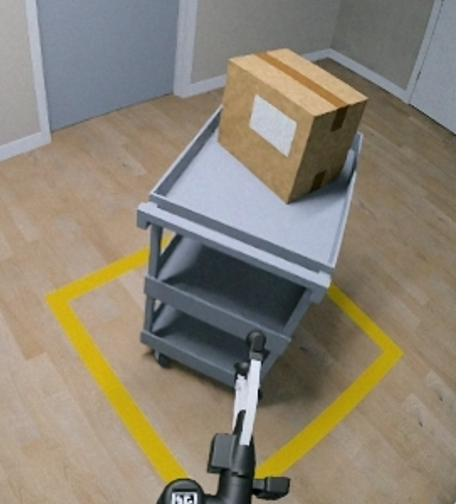

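>>> {"method": "move", "body": {
  "blocking": false,
  "r2": {"base":{"strafe_m":0.75},"joints":{"wrist_yaw_rad":0.0}}
}}

>>> {"method": "wait", "body": {
  "seconds": 5
}}

>>> {"method": "move", "body": {
  "blocking": false,
  "r2": {"base":{"translate_m":0.65}}
}}

>>> {"method": "wait", "body": {
  "seconds": 5
}}

>>> {"method": "move", "body": {
  "blocking": false,
  "r2": {"base":{"rotate_rad":-0.95},"joints":{"wrist_yaw_rad":2.5}}
}}

>>> {"method": "wait", "body": {
  "seconds": 3,
  "cameras": ["r2_head_camera","r2_head_left_camera","r2_head_right_camera"]
}}

Scene clock: 2182.97 s.
move: r2 moving
r1: as last shown
r1.base_tilt: forward=-1.6 right=+1.3
r1.lidar_m: 1.10 1.12 1.40 2.82 3.26 4.02 - 2.56 1.65 1.48 1.51 1.23
r1.servo_current: wrist_yaw_rad=39(59) wrist_pitch_rad=46(46) wrist_roll_rad=52(52) gripper_m=46(46)
r1.contact_limits: translate_m 0.6
r2.base_odometry: x=-4.473 y=-5.155 heading=+0.433
r2.turned_by_wheels: +0.000
r2.turned_by_imu: +0.001
r2.base_tilt: forward=-0.7 right=+0.1
r2.lidar_m: 0.71 2.18 1.63 1.15 1.06 1.00 0.66 0.61 0.65 0.84 1.95 0.67
r2.base_status: strafe_m moving
r2.joint_positions: lift_m=+0.687 arm_m=+0.000 wrist_yaw_rad=-0.003 wrist_pitch_rad=+0.003 wrist_roll_rad=+1.569 gripper_m=+0.090
r2.joint_status: wrist_yaw_rad moving
r2.measured_speeds: translate_m=+0.001 strafe_m=+0.141 rotate_rad=-0.007 lift_m=+0.000 arm_m=+0.000 wrist_yaw_rad=+0.005 wrist_pitch_rad=+0.000 wrist_roll_rad=+0.000
r2.motor_effort: lift_m=+17(17) arm_m=+4(4) wheel_0=-11(11) wheel_1=+10(11) wheel_2=+0(4)
r2.servo_current: wrist_yaw_rad=33(104) wrist_pitch_rad=46(46) wrist_roll_rad=52(52) gripper_m=52(59)
r2.hand_pose: x=+0.4590 y=-0.0883 z=+0.8644 quat_wxyz=(+0.708, +0.707, +0.000, -0.002) (m; r2's base frame)
r2.wrist_depth_mm: - - 732 427 - - - / - - 691 466 - - 462 / - - 866 512 - - 500 / - - - 564 - 559 544 / - - - 597 - 603 1098 / - - 192 - 191 1618 1182 / - - - - - 1618 1205
pictures: none

Scene clock: 2186.30 s.
earlier move: r2 done
r1.base_odometry: x=-1.748 y=+1.019 heading=-0.204
r1.turned_by_wheels: +0.000
r1.turned_by_imu: +0.000
r1.base_tilt: forward=-1.6 right=+1.2
r1.lidar_m: 1.10 1.12 1.42 2.83 3.27 4.05 - 2.54 1.66 1.48 1.49 1.23
r1.base_status: not commanded
r1.joint_positions: lift_m=+0.800 arm_m=+0.000 wrist_yaw_rad=+1.932 wrist_pitch_rad=+0.002 wrist_roll_rad=+0.000 gripper_m=+0.100
r1.joint_status: not commanded
r1.measured_speeds: all 0
r1.motor_effort: lift_m=+24(24) arm_m=+4(4) wheel_0=+3(4) wheel_1=-3(3) wheel_2=-2(2)
r1.servo_current: wrist_yaw_rad=59(65) wrist_pitch_rad=46(52) wrist_roll_rad=33(65) gripper_m=39(52)
r1.contact_limits: translate_m 0.6
r1.hand_pose: x=+0.1508 y=+0.3007 z=+0.9772 quat_wxyz=(+0.569, -0.001, +0.001, +0.823) (m; r1's base frame)
r1.wrist_depth_mm: - - - - - - - / - - - - - - - / - - - - - - - / - - - - - - - / - - - - - - - / - - 215 - 198 - - / - - - 145 - - -
r2.base_odometry: x=-4.773 y=-4.507 heading=+0.433
r2.turned_by_wheels: +0.000
r2.turned_by_imu: +0.001
r2.base_tilt: forward=-0.6 right=+0.1
r2.lidar_m: 1.91 1.77 0.74 0.50 0.47 0.48 0.64 1.01 1.04 1.39 1.06 1.04
r2.base_status: done
r2.joint_positions: lift_m=+0.687 arm_m=+0.000 wrist_yaw_rad=-0.003 wrist_pitch_rad=+0.003 wrist_roll_rad=+1.569 gripper_m=+0.090
r2.joint_status: all done
r2.measured_speeds: all 0
r2.motor_effort: lift_m=+17(17) arm_m=+4(4) wheel_0=-1(14) wheel_1=+2(13) wheel_2=+0(4)
r2.servo_current: wrist_yaw_rad=52(104) wrist_pitch_rad=46(52) wrist_roll_rad=46(59) gripper_m=52(59)
r2.hand_pose: x=+0.4590 y=-0.0882 z=+0.8644 quat_wxyz=(+0.708, +0.707, +0.000, -0.002) (m; r2's base frame)
r2.wrist_depth_mm: - - - - - 1708 1229 / - - - - - 1756 1182 / - - - - - 1756 1205 / - - - - - 1618 1205 / - - - - - 1499 1205 / - - 190 - 189 1537 1205 / - - - - - - 1205
wait: 3.33 of 5 s (r2 has come to rest)
pictures: none

Scene clock: 2186.80 s.
move: r2 moving
r1: as last shown
r1.base_tilt: forward=-1.5 right=+1.3
r1.lidar_m: 1.10 1.13 1.41 2.84 3.26 4.06 - 2.55 1.67 1.48 1.49 1.23
r1.motor_effort: lift_m=+24(24) arm_m=+4(4) wheel_0=+4(4) wheel_1=-2(3) wheel_2=-2(2)
r1.servo_current: wrist_yaw_rad=59(72) wrist_pitch_rad=39(46) wrist_roll_rad=59(59) gripper_m=46(46)
r1.contact_limits: translate_m 0.6
r2.base_odometry: x=-4.745 y=-4.494 heading=+0.434
r2.turned_by_wheels: +0.000
r2.turned_by_imu: +0.000
r2.base_tilt: forward=-0.7 right=+0.1
r2.lidar_m: 1.88 1.75 0.72 0.53 0.47 0.49 0.65 1.03 1.07 1.39 1.04 1.01
r2.base_status: translate_m moving
r2.joint_positions: lift_m=+0.687 arm_m=+0.000 wrist_yaw_rad=-0.003 wrist_pitch_rad=+0.003 wrist_roll_rad=+1.569 gripper_m=+0.090
r2.joint_status: not commanded
r2.measured_speeds: translate_m=+0.121 strafe_m=+0.000 rotate_rad=+0.004 lift_m=+0.000 arm_m=+0.000 wrist_yaw_rad=+0.000 wrist_pitch_rad=+0.000 wrist_roll_rad=+0.000
r2.motor_effort: lift_m=+17(17) arm_m=+4(4) wheel_0=+7(9) wheel_1=+8(9) wheel_2=-12(12)
r2.servo_current: wrist_yaw_rad=46(46) wrist_pitch_rad=39(46) wrist_roll_rad=52(52) gripper_m=52(52)
r2.hand_pose: x=+0.4590 y=-0.0882 z=+0.8644 quat_wxyz=(+0.708, +0.707, +0.000, -0.002) (m; r2's base frame)
r2.wrist_depth_mm: - - - - - 1756 1205 / - - - - - 1808 1182 / - - - - - 1756 1205 / - - - - - 1661 1205 / - - - - - 1537 1205 / - - 190 - 189 1537 1205 / - - - - - - 1205
pictures: none

Scene clock: 2189.97 s.
earlier move: r2 done
r1.base_odometry: x=-1.748 y=+1.019 heading=-0.204
r1.turned_by_wheels: +0.000
r1.turned_by_imu: +0.000
r1.base_tilt: forward=-1.6 right=+1.2
r1.lidar_m: 1.09 1.09 1.40 2.83 3.26 4.08 - 2.57 1.63 1.47 1.50 1.20
r1.base_status: not commanded
r1.joint_positions: lift_m=+0.800 arm_m=+0.000 wrist_yaw_rad=+1.932 wrist_pitch_rad=+0.002 wrist_roll_rad=+0.000 gripper_m=+0.100
r1.joint_status: not commanded
r1.measured_speeds: all 0
r1.motor_effort: lift_m=+24(24) arm_m=+4(4) wheel_0=+4(4) wheel_1=-2(3) wheel_2=-2(2)
r1.servo_current: wrist_yaw_rad=52(72) wrist_pitch_rad=39(52) wrist_roll_rad=46(65) gripper_m=46(52)
r1.contact_limits: translate_m 0.6
r1.hand_pose: x=+0.1508 y=+0.3007 z=+0.9772 quat_wxyz=(+0.569, -0.001, +0.001, +0.823) (m; r1's base frame)
r1.wrist_depth_mm: - - - - - - - / - - - - - - - / - - - - - - - / - - - - - - - / - - - - - - - / - - 215 - 198 - - / - - - 145 - - -
r2.base_odometry: x=-4.183 y=-4.234 heading=+0.434
r2.turned_by_wheels: +0.000
r2.turned_by_imu: +0.001
r2.base_tilt: forward=-0.7 right=+0.1
r2.lidar_m: 1.35 1.25 1.27 0.89 0.82 0.85 1.14 1.56 1.59 0.71 0.73 2.03
r2.base_status: done
r2.joint_positions: lift_m=+0.687 arm_m=+0.000 wrist_yaw_rad=-0.003 wrist_pitch_rad=+0.003 wrist_roll_rad=+1.569 gripper_m=+0.090
r2.joint_status: not commanded
r2.measured_speeds: all 0
r2.motor_effort: lift_m=+17(17) arm_m=+4(4) wheel_0=+2(10) wheel_1=+4(9) wheel_2=-3(14)
r2.servo_current: wrist_yaw_rad=39(59) wrist_pitch_rad=39(46) wrist_roll_rad=52(59) gripper_m=52(59)
r2.hand_pose: x=+0.4590 y=-0.0882 z=+0.8644 quat_wxyz=(+0.708, +0.707, +0.000, -0.002) (m; r2's base frame)
r2.wrist_depth_mm: 1863 - - - - 1576 1182 / 1756 - - - - 1576 1205 / 1576 - - - - 1499 1182 / - - - - - - 1229 / - - - - - - 1160 / - - 190 - 189 - - / - - - - - - -
wait: 3.17 of 5 s (r2 has come to rest)
pictures: none

Scene clock: 2190.47 s.
move: r2 moving
r1: as last shown
r1.base_tilt: forward=-1.6 right=+1.3
r1.lidar_m: 1.09 1.13 1.41 2.82 3.26 4.04 - 2.57 1.65 1.47 1.51 1.23
r1.motor_effort: lift_m=+24(24) arm_m=+4(4) wheel_0=+3(4) wheel_1=-2(3) wheel_2=-2(2)
r1.servo_current: wrist_yaw_rad=46(52) wrist_pitch_rad=46(46) wrist_roll_rad=59(59) gripper_m=39(46)
r1.contact_limits: translate_m 0.6
r1.wrist_depth_mm: - - - - - - - / - - - - - - - / - - - - - - - / - - - - - - - / - - - - - - - / - - 215 - 198 - - / - - - 144 - - -
r2.base_odometry: x=-4.183 y=-4.234 heading=+0.182
r2.turned_by_wheels: -0.252
r2.turned_by_imu: -0.244
r2.base_tilt: forward=-0.7 right=+0.1
r2.lidar_m: 1.50 1.26 1.23 1.02 0.85 0.83 0.96 1.56 1.54 0.94 0.68 1.04
r2.base_status: rotate_rad moving
r2.joint_positions: lift_m=+0.687 arm_m=+0.000 wrist_yaw_rad=+0.566 wrist_pitch_rad=+0.003 wrist_roll_rad=+1.569 gripper_m=+0.090
r2.joint_status: wrist_yaw_rad moving
r2.measured_speeds: translate_m=-0.001 strafe_m=-0.002 rotate_rad=-0.972 lift_m=+0.000 arm_m=+0.000 wrist_yaw_rad=+1.746 wrist_pitch_rad=+0.000 wrist_roll_rad=+0.000
r2.motor_effort: lift_m=+17(17) arm_m=+4(4) wheel_0=+8(11) wheel_1=+8(10) wheel_2=+9(10)
r2.servo_current: wrist_yaw_rad=111(117) wrist_pitch_rad=39(46) wrist_roll_rad=39(52) gripper_m=52(59)
r2.hand_pose: x=+0.4612 y=+0.0807 z=+0.8644 quat_wxyz=(+0.680, +0.678, +0.198, +0.197) (m; r2's base frame)
r2.wrist_depth_mm: - - - - - - 1182 / - - - - - - 1138 / - - - - - - 1118 / - - - - - - - / - - - - - - - / - - 190 - 188 - - / - - - - - - -
pictures: none

Scene clock: 2192.00 s.
earlier move: r2 done
r1.base_odometry: x=-1.748 y=+1.019 heading=-0.204
r1.turned_by_wheels: +0.000
r1.turned_by_imu: +0.000
r1.base_tilt: forward=-1.6 right=+1.2
r1.lidar_m: 1.10 1.12 1.39 2.84 3.28 4.04 - 2.58 1.64 1.48 1.50 1.23
r1.base_status: not commanded
r1.joint_positions: lift_m=+0.800 arm_m=+0.000 wrist_yaw_rad=+1.932 wrist_pitch_rad=+0.002 wrist_roll_rad=+0.000 gripper_m=+0.100
r1.joint_status: not commanded
r1.measured_speeds: all 0
r1.motor_effort: lift_m=+24(24) arm_m=+4(4) wheel_0=+3(4) wheel_1=-3(3) wheel_2=-2(2)
r1.servo_current: wrist_yaw_rad=46(65) wrist_pitch_rad=39(46) wrist_roll_rad=46(72) gripper_m=46(46)
r1.contact_limits: translate_m 0.6
r1.hand_pose: x=+0.1508 y=+0.3007 z=+0.9772 quat_wxyz=(+0.569, -0.001, +0.001, +0.823) (m; r1's base frame)
r1.wrist_depth_mm: - - - - - - - / - - - - - - - / - - - - - - - / - - - - - - - / - - - - - - - / - - 215 - 198 - - / - - - 145 - - -
r2.base_odometry: x=-4.183 y=-4.234 heading=-0.516
r2.turned_by_wheels: -0.698
r2.turned_by_imu: -0.679
r2.base_tilt: forward=-0.7 right=+0.1
r2.lidar_m: 0.81 1.86 1.28 1.24 1.18 0.85 0.83 0.88 1.23 1.55 1.63 0.73
r2.base_status: done
r2.joint_positions: lift_m=+0.687 arm_m=+0.000 wrist_yaw_rad=+2.497 wrist_pitch_rad=+0.003 wrist_roll_rad=+1.569 gripper_m=+0.090
r2.joint_status: all done
r2.measured_speeds: all 0
r2.motor_effort: lift_m=+17(17) arm_m=+4(4) wheel_0=+4(12) wheel_1=+2(10) wheel_2=+4(11)
r2.servo_current: wrist_yaw_rad=52(156) wrist_pitch_rad=39(46) wrist_roll_rad=59(59) gripper_m=52(59)
r2.hand_pose: x=-0.0071 y=+0.2431 z=+0.8644 quat_wxyz=(+0.225, +0.223, +0.670, +0.671) (m; r2's base frame)
r2.wrist_depth_mm: - - - - - - - / - - - - - - 1182 / - - - - - 1366 1182 / - - - - - - 1182 / - - - - - - 1098 / - - 190 - 189 - 1042 / - - - - - - -
wait: 1.53 of 3 s (r2 has come to rest)
pictures: r2_head_camera, r2_head_left_camera, r2_head_right_camera
Images, in order (width x height): r2_head_camera 420x560, r2_head_left_camera 420x672, r2_head_right_camera 420x672.

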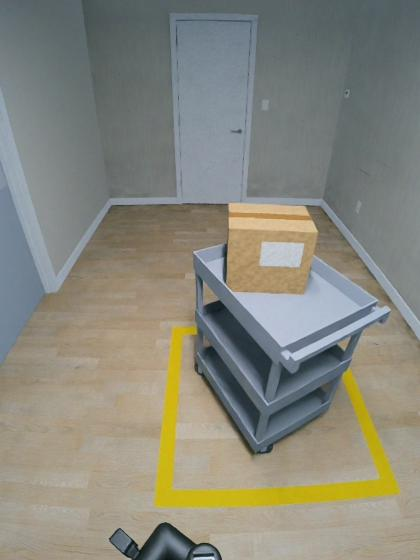

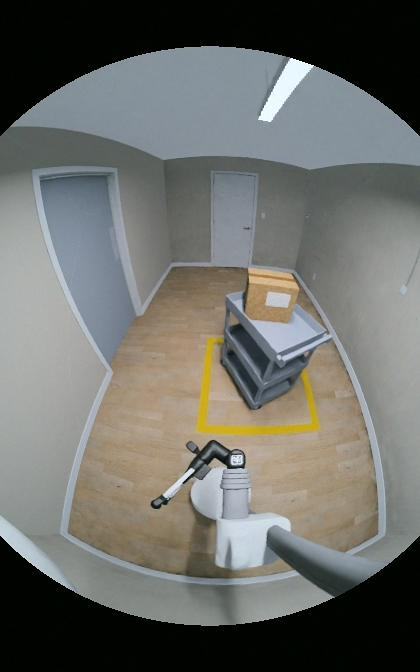

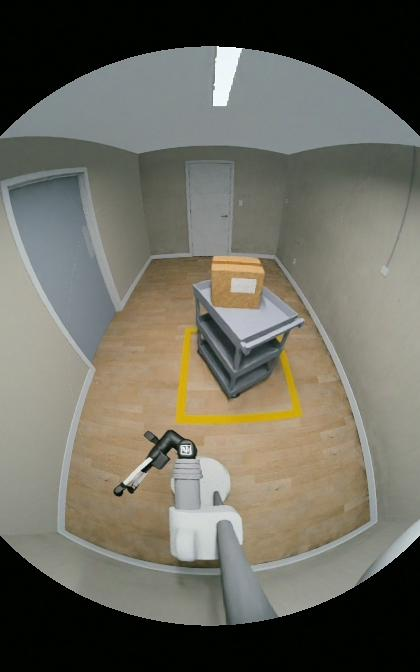

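>>> {"method": "zoom_image", "body": {
  "camera": "r2_head_camera",
  "region": [150, 200, 400, 510]
}}

Scaled by 1.626 from the camera's 420x560 image, which has a finer 1200x1600 frame.

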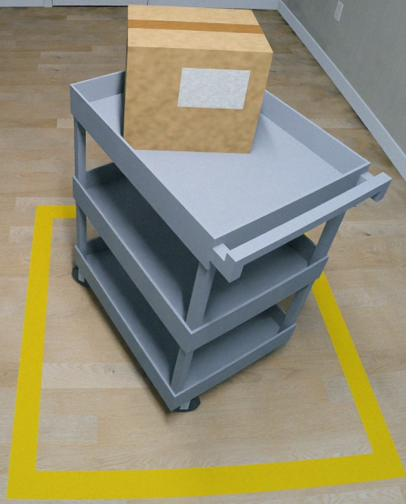

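>>> {"method": "move", "body": {
  "blocking": false,
  "r2": {"base":{"strafe_m":0.6}}
}}

>>> {"method": "wait", "body": {
  "seconds": 5
}}

>>> {"method": "move", "body": {
  "blocking": false,
  "r2": {"base":{"translate_m":1.9}}
}}

>>> {"method": "wait", "body": {
  "seconds": 9
}}

>>> {"method": "move", "body": {
  "blocking": false,
  "r2": {"base":{"rotate_rad":-2.0}}
}}

>>> {"method": "wait", "body": {
  "seconds": 4,
  "cameras": ["r2_head_camera","r2_head_right_camera"]
}}

>>> {"method": "zoom_image", "body": {
  "camera": "r2_head_camera",
  "region": [50, 180, 420, 550]
}}

Scene clock: 2206.40 s.
move: r2 moving
r1: as last shown
r1.base_tilt: forward=-1.6 right=+1.3
r1.lidar_m: 1.10 1.12 1.39 2.82 3.27 4.01 - 2.58 1.61 1.46 1.48 1.23
r1.servo_current: wrist_yaw_rad=52(65) wrist_pitch_rad=39(46) wrist_roll_rad=46(59) gripper_m=39(46)
r1.contact_limits: translate_m 0.6
r1.wrist_depth_mm: - - - - - - - / - - - - - - - / - - - - - - - / - - - - - - - / - - - - - - - / - - 216 - 198 - - / - - - 145 - - -
r2.base_odometry: x=-4.166 y=-4.203 heading=-0.516
r2.turned_by_wheels: +0.000
r2.turned_by_imu: +0.000
r2.base_tilt: forward=-0.7 right=+0.1
r2.lidar_m: 0.85 1.79 1.27 1.20 1.17 0.85 0.81 0.85 1.24 1.57 1.69 0.72
r2.base_status: strafe_m moving
r2.joint_positions: lift_m=+0.687 arm_m=+0.000 wrist_yaw_rad=+2.497 wrist_pitch_rad=+0.003 wrist_roll_rad=+1.569 gripper_m=+0.090
r2.joint_status: not commanded
r2.measured_speeds: translate_m=+0.000 strafe_m=+0.140 rotate_rad=-0.002 lift_m=+0.000 arm_m=+0.000 wrist_yaw_rad=+0.000 wrist_pitch_rad=+0.000 wrist_roll_rad=+0.000
r2.motor_effort: lift_m=+17(17) arm_m=+4(4) wheel_0=-5(11) wheel_1=+9(11) wheel_2=+0(4)
r2.servo_current: wrist_yaw_rad=46(59) wrist_pitch_rad=39(46) wrist_roll_rad=39(52) gripper_m=52(59)
r2.hand_pose: x=-0.0071 y=+0.2431 z=+0.8644 quat_wxyz=(+0.225, +0.223, +0.670, +0.671) (m; r2's base frame)
r2.wrist_depth_mm: - - - - - - - / - - - - - - 1205 / - - - - - 1397 1205 / - - - - - - 1182 / - - - - - - 1118 / - - 189 - 189 - 1025 / - - - - - - -
pictures: none

Scene clock: 2209.23 s.
earlier move: r2 done
r1.base_odometry: x=-1.748 y=+1.019 heading=-0.204
r1.turned_by_wheels: +0.000
r1.turned_by_imu: +0.000
r1.base_tilt: forward=-1.6 right=+1.3
r1.lidar_m: 1.11 1.12 1.38 2.80 3.25 4.03 - 2.57 1.64 1.46 1.49 1.21
r1.base_status: not commanded
r1.joint_positions: lift_m=+0.800 arm_m=+0.000 wrist_yaw_rad=+1.932 wrist_pitch_rad=+0.002 wrist_roll_rad=+0.000 gripper_m=+0.100
r1.joint_status: not commanded
r1.measured_speeds: all 0
r1.motor_effort: lift_m=+24(24) arm_m=+4(4) wheel_0=+3(4) wheel_1=-2(3) wheel_2=-2(2)
r1.servo_current: wrist_yaw_rad=39(72) wrist_pitch_rad=46(52) wrist_roll_rad=52(65) gripper_m=39(52)
r1.contact_limits: translate_m 0.6
r1.hand_pose: x=+0.1508 y=+0.3007 z=+0.9772 quat_wxyz=(+0.569, -0.001, +0.001, +0.823) (m; r1's base frame)
r1.wrist_depth_mm: - - - - - - - / - - - - - - - / - - - - - - - / - - - - - - - / - - - - - - - / - - 214 - 198 - - / - - - 145 - - -
r2.base_odometry: x=-3.888 y=-3.712 heading=-0.516
r2.turned_by_wheels: +0.000
r2.turned_by_imu: +0.001
r2.base_tilt: forward=-0.7 right=+0.1
r2.lidar_m: 2.25 0.89 0.65 0.63 0.68 0.85 0.80 0.84 1.22 2.13 1.09 1.13
r2.base_status: done
r2.joint_positions: lift_m=+0.687 arm_m=+0.000 wrist_yaw_rad=+2.497 wrist_pitch_rad=+0.003 wrist_roll_rad=+1.569 gripper_m=+0.090
r2.joint_status: not commanded
r2.measured_speeds: all 0
r2.motor_effort: lift_m=+17(17) arm_m=+4(4) wheel_0=-2(15) wheel_1=+2(12) wheel_2=+0(4)
r2.servo_current: wrist_yaw_rad=52(65) wrist_pitch_rad=39(52) wrist_roll_rad=39(59) gripper_m=46(59)
r2.hand_pose: x=-0.0071 y=+0.2431 z=+0.8644 quat_wxyz=(+0.225, +0.223, +0.670, +0.671) (m; r2's base frame)
r2.wrist_depth_mm: - - - - - - - / - - - - - - - / - - - - - - - / - - - - - - - / - - - - - - 1098 / - - 190 - 189 - 991 / - - - - - - -
wait: 2.83 of 5 s (r2 has come to rest)
pictures: none

Scene clock: 2209.73 s.
move: r2 moving
r1: as last shown
r1.lidar_m: 1.08 1.11 1.40 2.83 3.27 4.04 - 2.56 1.65 1.47 1.50 1.24
r1.motor_effort: lift_m=+24(24) arm_m=+4(4) wheel_0=+3(4) wheel_1=-3(3) wheel_2=-2(2)
r1.servo_current: wrist_yaw_rad=52(72) wrist_pitch_rad=39(52) wrist_roll_rad=46(52) gripper_m=33(46)
r1.contact_limits: translate_m 0.6
r1.wrist_depth_mm: - - - - - - - / - - - - - - - / - - - - - - - / - - - - - - - / - - - - - - - / - - 215 - 198 - - / - - - 145 - - -
r2.base_odometry: x=-3.860 y=-3.727 heading=-0.515
r2.turned_by_wheels: +0.000
r2.turned_by_imu: +0.000
r2.base_tilt: forward=-0.7 right=+0.1
r2.lidar_m: 2.28 0.90 0.66 0.63 0.70 0.86 0.82 0.89 1.24 2.15 1.04 1.12
r2.base_status: translate_m moving
r2.joint_positions: lift_m=+0.687 arm_m=+0.000 wrist_yaw_rad=+2.497 wrist_pitch_rad=+0.003 wrist_roll_rad=+1.569 gripper_m=+0.090
r2.joint_status: not commanded
r2.measured_speeds: translate_m=+0.120 strafe_m=+0.000 rotate_rad=+0.002 lift_m=+0.000 arm_m=+0.000 wrist_yaw_rad=+0.000 wrist_pitch_rad=+0.000 wrist_roll_rad=+0.000
r2.motor_effort: lift_m=+17(17) arm_m=+4(4) wheel_0=+7(10) wheel_1=+7(8) wheel_2=-12(13)
r2.servo_current: wrist_yaw_rad=39(52) wrist_pitch_rad=39(46) wrist_roll_rad=46(59) gripper_m=46(59)
r2.hand_pose: x=-0.0072 y=+0.2431 z=+0.8644 quat_wxyz=(+0.225, +0.223, +0.670, +0.671) (m; r2's base frame)
r2.wrist_depth_mm: - - - - - - - / - - - - - - - / - - - - - - - / - - - - - - - / - - - - - - 1098 / - - 190 - 189 - 1042 / - - - - - - -
pictures: none

Scene clock: 2217.07 s.
earlier move: r2 done
r1.base_odometry: x=-1.748 y=+1.019 heading=-0.204
r1.turned_by_wheels: +0.000
r1.turned_by_imu: +0.000
r1.base_tilt: forward=-1.6 right=+1.2
r1.lidar_m: 1.10 1.13 1.40 2.81 3.26 4.02 - 2.57 1.64 1.46 1.49 1.21
r1.base_status: not commanded
r1.joint_positions: lift_m=+0.800 arm_m=+0.000 wrist_yaw_rad=+1.932 wrist_pitch_rad=+0.002 wrist_roll_rad=+0.000 gripper_m=+0.100
r1.joint_status: not commanded
r1.measured_speeds: all 0
r1.motor_effort: lift_m=+24(24) arm_m=+4(4) wheel_0=+4(4) wheel_1=-3(3) wheel_2=-2(2)
r1.servo_current: wrist_yaw_rad=52(78) wrist_pitch_rad=39(52) wrist_roll_rad=46(65) gripper_m=46(52)
r1.contact_limits: translate_m 0.6
r1.hand_pose: x=+0.1508 y=+0.3007 z=+0.9772 quat_wxyz=(+0.569, -0.001, +0.001, +0.823) (m; r1's base frame)
r1.wrist_depth_mm: - - - - - - - / - - - - - - - / - - - - - - - / - - - - - - - / - - - - - - - / - - 213 - 198 - - / - - - 145 - - -
r2.base_odometry: x=-2.234 y=-4.649 heading=-0.515
r2.turned_by_wheels: +0.000
r2.turned_by_imu: +0.003
r2.base_tilt: forward=-0.7 right=+0.1
r2.lidar_m: 2.02 0.78 0.59 0.65 0.68 1.00 2.72 0.86 0.89 2.21 2.36 2.10
r2.base_status: done
r2.joint_positions: lift_m=+0.687 arm_m=+0.000 wrist_yaw_rad=+2.497 wrist_pitch_rad=+0.003 wrist_roll_rad=+1.569 gripper_m=+0.090
r2.joint_status: not commanded
r2.measured_speeds: all 0
r2.motor_effort: lift_m=+17(17) arm_m=+4(4) wheel_0=+3(11) wheel_1=+3(9) wheel_2=-2(14)
r2.servo_current: wrist_yaw_rad=46(72) wrist_pitch_rad=46(52) wrist_roll_rad=46(59) gripper_m=52(59)
r2.hand_pose: x=-0.0072 y=+0.2431 z=+0.8644 quat_wxyz=(+0.225, +0.223, +0.670, +0.671) (m; r2's base frame)
r2.wrist_depth_mm: - - - - - - - / - - - - - - - / - - - - - - - / - - - - - - - / - - - - - - 1098 / - - 190 - 189 - 1229 / - - - - - 1756 1229
wait: 7.33 of 9 s (r2 has come to rest)
pictures: none

Scene clock: 2217.57 s.
move: r2 moving
r1: as last shown
r1.base_tilt: forward=-1.6 right=+1.3
r1.lidar_m: 1.11 1.12 1.39 2.82 3.27 4.03 - 2.55 1.65 1.47 1.50 1.23
r1.motor_effort: lift_m=+24(24) arm_m=+4(4) wheel_0=+3(4) wheel_1=-2(3) wheel_2=-2(2)
r1.servo_current: wrist_yaw_rad=46(72) wrist_pitch_rad=39(46) wrist_roll_rad=33(52) gripper_m=39(46)
r1.contact_limits: translate_m 0.6
r1.wrist_depth_mm: - - - - - - - / - - - - - - - / - - - - - - - / - - - - - - - / - - - - - - - / - - 215 - 198 - - / - - - 144 - - -
r2.base_odometry: x=-2.234 y=-4.649 heading=-0.767
r2.turned_by_wheels: -0.252
r2.turned_by_imu: -0.244
r2.base_tilt: forward=-0.7 right=+0.1
r2.lidar_m: 2.04 1.09 0.67 0.60 0.65 0.82 1.31 2.72 0.87 1.05 2.24 2.27
r2.base_status: rotate_rad moving
r2.joint_positions: lift_m=+0.687 arm_m=+0.000 wrist_yaw_rad=+2.497 wrist_pitch_rad=+0.003 wrist_roll_rad=+1.569 gripper_m=+0.090
r2.joint_status: not commanded
r2.measured_speeds: translate_m=+0.000 strafe_m=+0.002 rotate_rad=-0.973 lift_m=+0.000 arm_m=+0.000 wrist_yaw_rad=+0.000 wrist_pitch_rad=+0.000 wrist_roll_rad=+0.000
r2.motor_effort: lift_m=+17(17) arm_m=+4(4) wheel_0=+7(8) wheel_1=+9(11) wheel_2=+11(11)
r2.servo_current: wrist_yaw_rad=52(59) wrist_pitch_rad=33(46) wrist_roll_rad=46(65) gripper_m=46(52)
r2.hand_pose: x=-0.0072 y=+0.2431 z=+0.8644 quat_wxyz=(+0.225, +0.223, +0.670, +0.671) (m; r2's base frame)
r2.wrist_depth_mm: 525 535 525 - - - - / - - - - - - - / - - - - - - - / - - - - - - - / - - - - - - - / - - 190 - 189 - - / - - - - - - -
pictures: none

Scene clock: 2219.37 s.
earlier move: r2 done
r1.base_odometry: x=-1.748 y=+1.019 heading=-0.204
r1.turned_by_wheels: +0.000
r1.turned_by_imu: +0.000
r1.base_tilt: forward=-1.6 right=+1.3
r1.lidar_m: 1.10 1.11 1.40 2.83 3.25 4.04 - 2.56 1.63 1.48 1.49 1.23
r1.base_status: not commanded
r1.joint_positions: lift_m=+0.800 arm_m=+0.000 wrist_yaw_rad=+1.932 wrist_pitch_rad=+0.002 wrist_roll_rad=+0.000 gripper_m=+0.100
r1.joint_status: not commanded
r1.measured_speeds: all 0
r1.motor_effort: lift_m=+24(24) arm_m=+4(4) wheel_0=+3(4) wheel_1=-2(3) wheel_2=-2(2)
r1.servo_current: wrist_yaw_rad=39(72) wrist_pitch_rad=39(46) wrist_roll_rad=46(65) gripper_m=46(46)
r1.contact_limits: translate_m 0.6
r1.hand_pose: x=+0.1508 y=+0.3007 z=+0.9772 quat_wxyz=(+0.569, -0.001, +0.001, +0.823) (m; r1's base frame)
r1.wrist_depth_mm: - - - - - - - / - - - - - - - / - - - - - - - / - - - - - - - / - - - - - - - / - - 215 - 198 - - / - - - 144 - - -
r2.base_odometry: x=-2.234 y=-4.649 heading=-2.515
r2.turned_by_wheels: -1.748
r2.turned_by_imu: -1.701
r2.base_tilt: forward=-0.6 right=+0.1
r2.lidar_m: 0.93 2.22 2.45 2.05 1.51 0.76 0.61 0.64 0.74 1.03 2.69 0.83
r2.base_status: done
r2.joint_positions: lift_m=+0.687 arm_m=+0.000 wrist_yaw_rad=+2.497 wrist_pitch_rad=+0.003 wrist_roll_rad=+1.569 gripper_m=+0.090
r2.joint_status: not commanded
r2.measured_speeds: all 0
r2.motor_effort: lift_m=+17(17) arm_m=+4(4) wheel_0=+3(11) wheel_1=+2(12) wheel_2=+3(11)
r2.servo_current: wrist_yaw_rad=59(59) wrist_pitch_rad=46(46) wrist_roll_rad=46(65) gripper_m=46(59)
r2.hand_pose: x=-0.0072 y=+0.2431 z=+0.8644 quat_wxyz=(+0.225, +0.223, +0.670, +0.671) (m; r2's base frame)
r2.wrist_depth_mm: - - - - - 1618 1182 / - - - - - 1756 1205 / - - - - - 1661 1205 / - - - - - 1537 1229 / - - - - - - 1138 / - - 190 - 189 - - / - - - - - - -
wait: 1.80 of 4 s (r2 has come to rest)
pictures: r2_head_camera, r2_head_right_camera
Images, in order (width x height): r2_head_camera 420x560, r2_head_right_camera 420x672.

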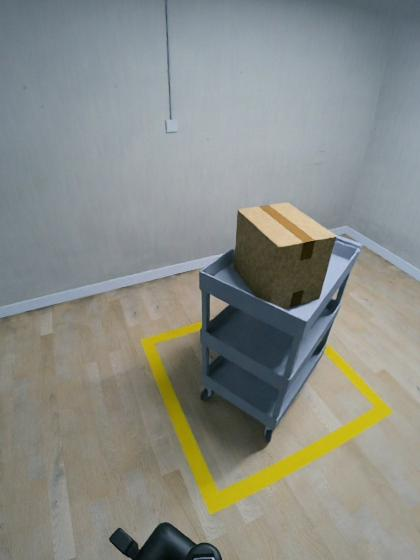

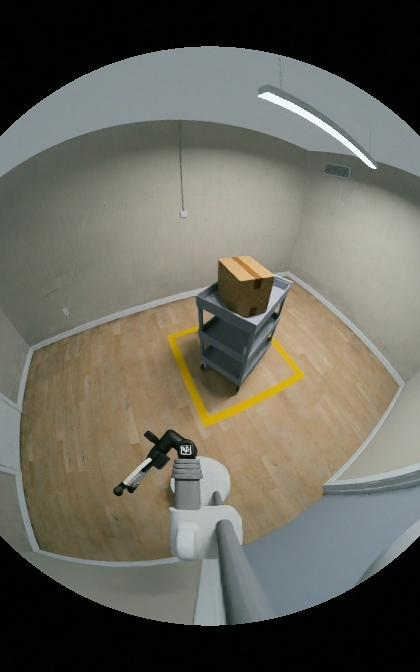

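Scaled by 1.362 from the camera's 420x560 image, which has a finer 1200x1600 frame.

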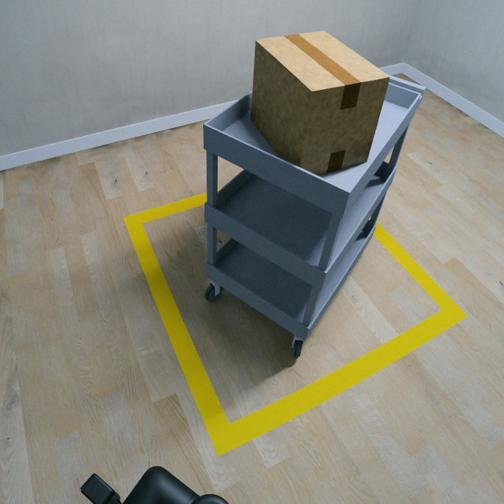

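>>> {"method": "finished_scene", "body": {
  "scene": 1
}}

The scene is finished: the task was done.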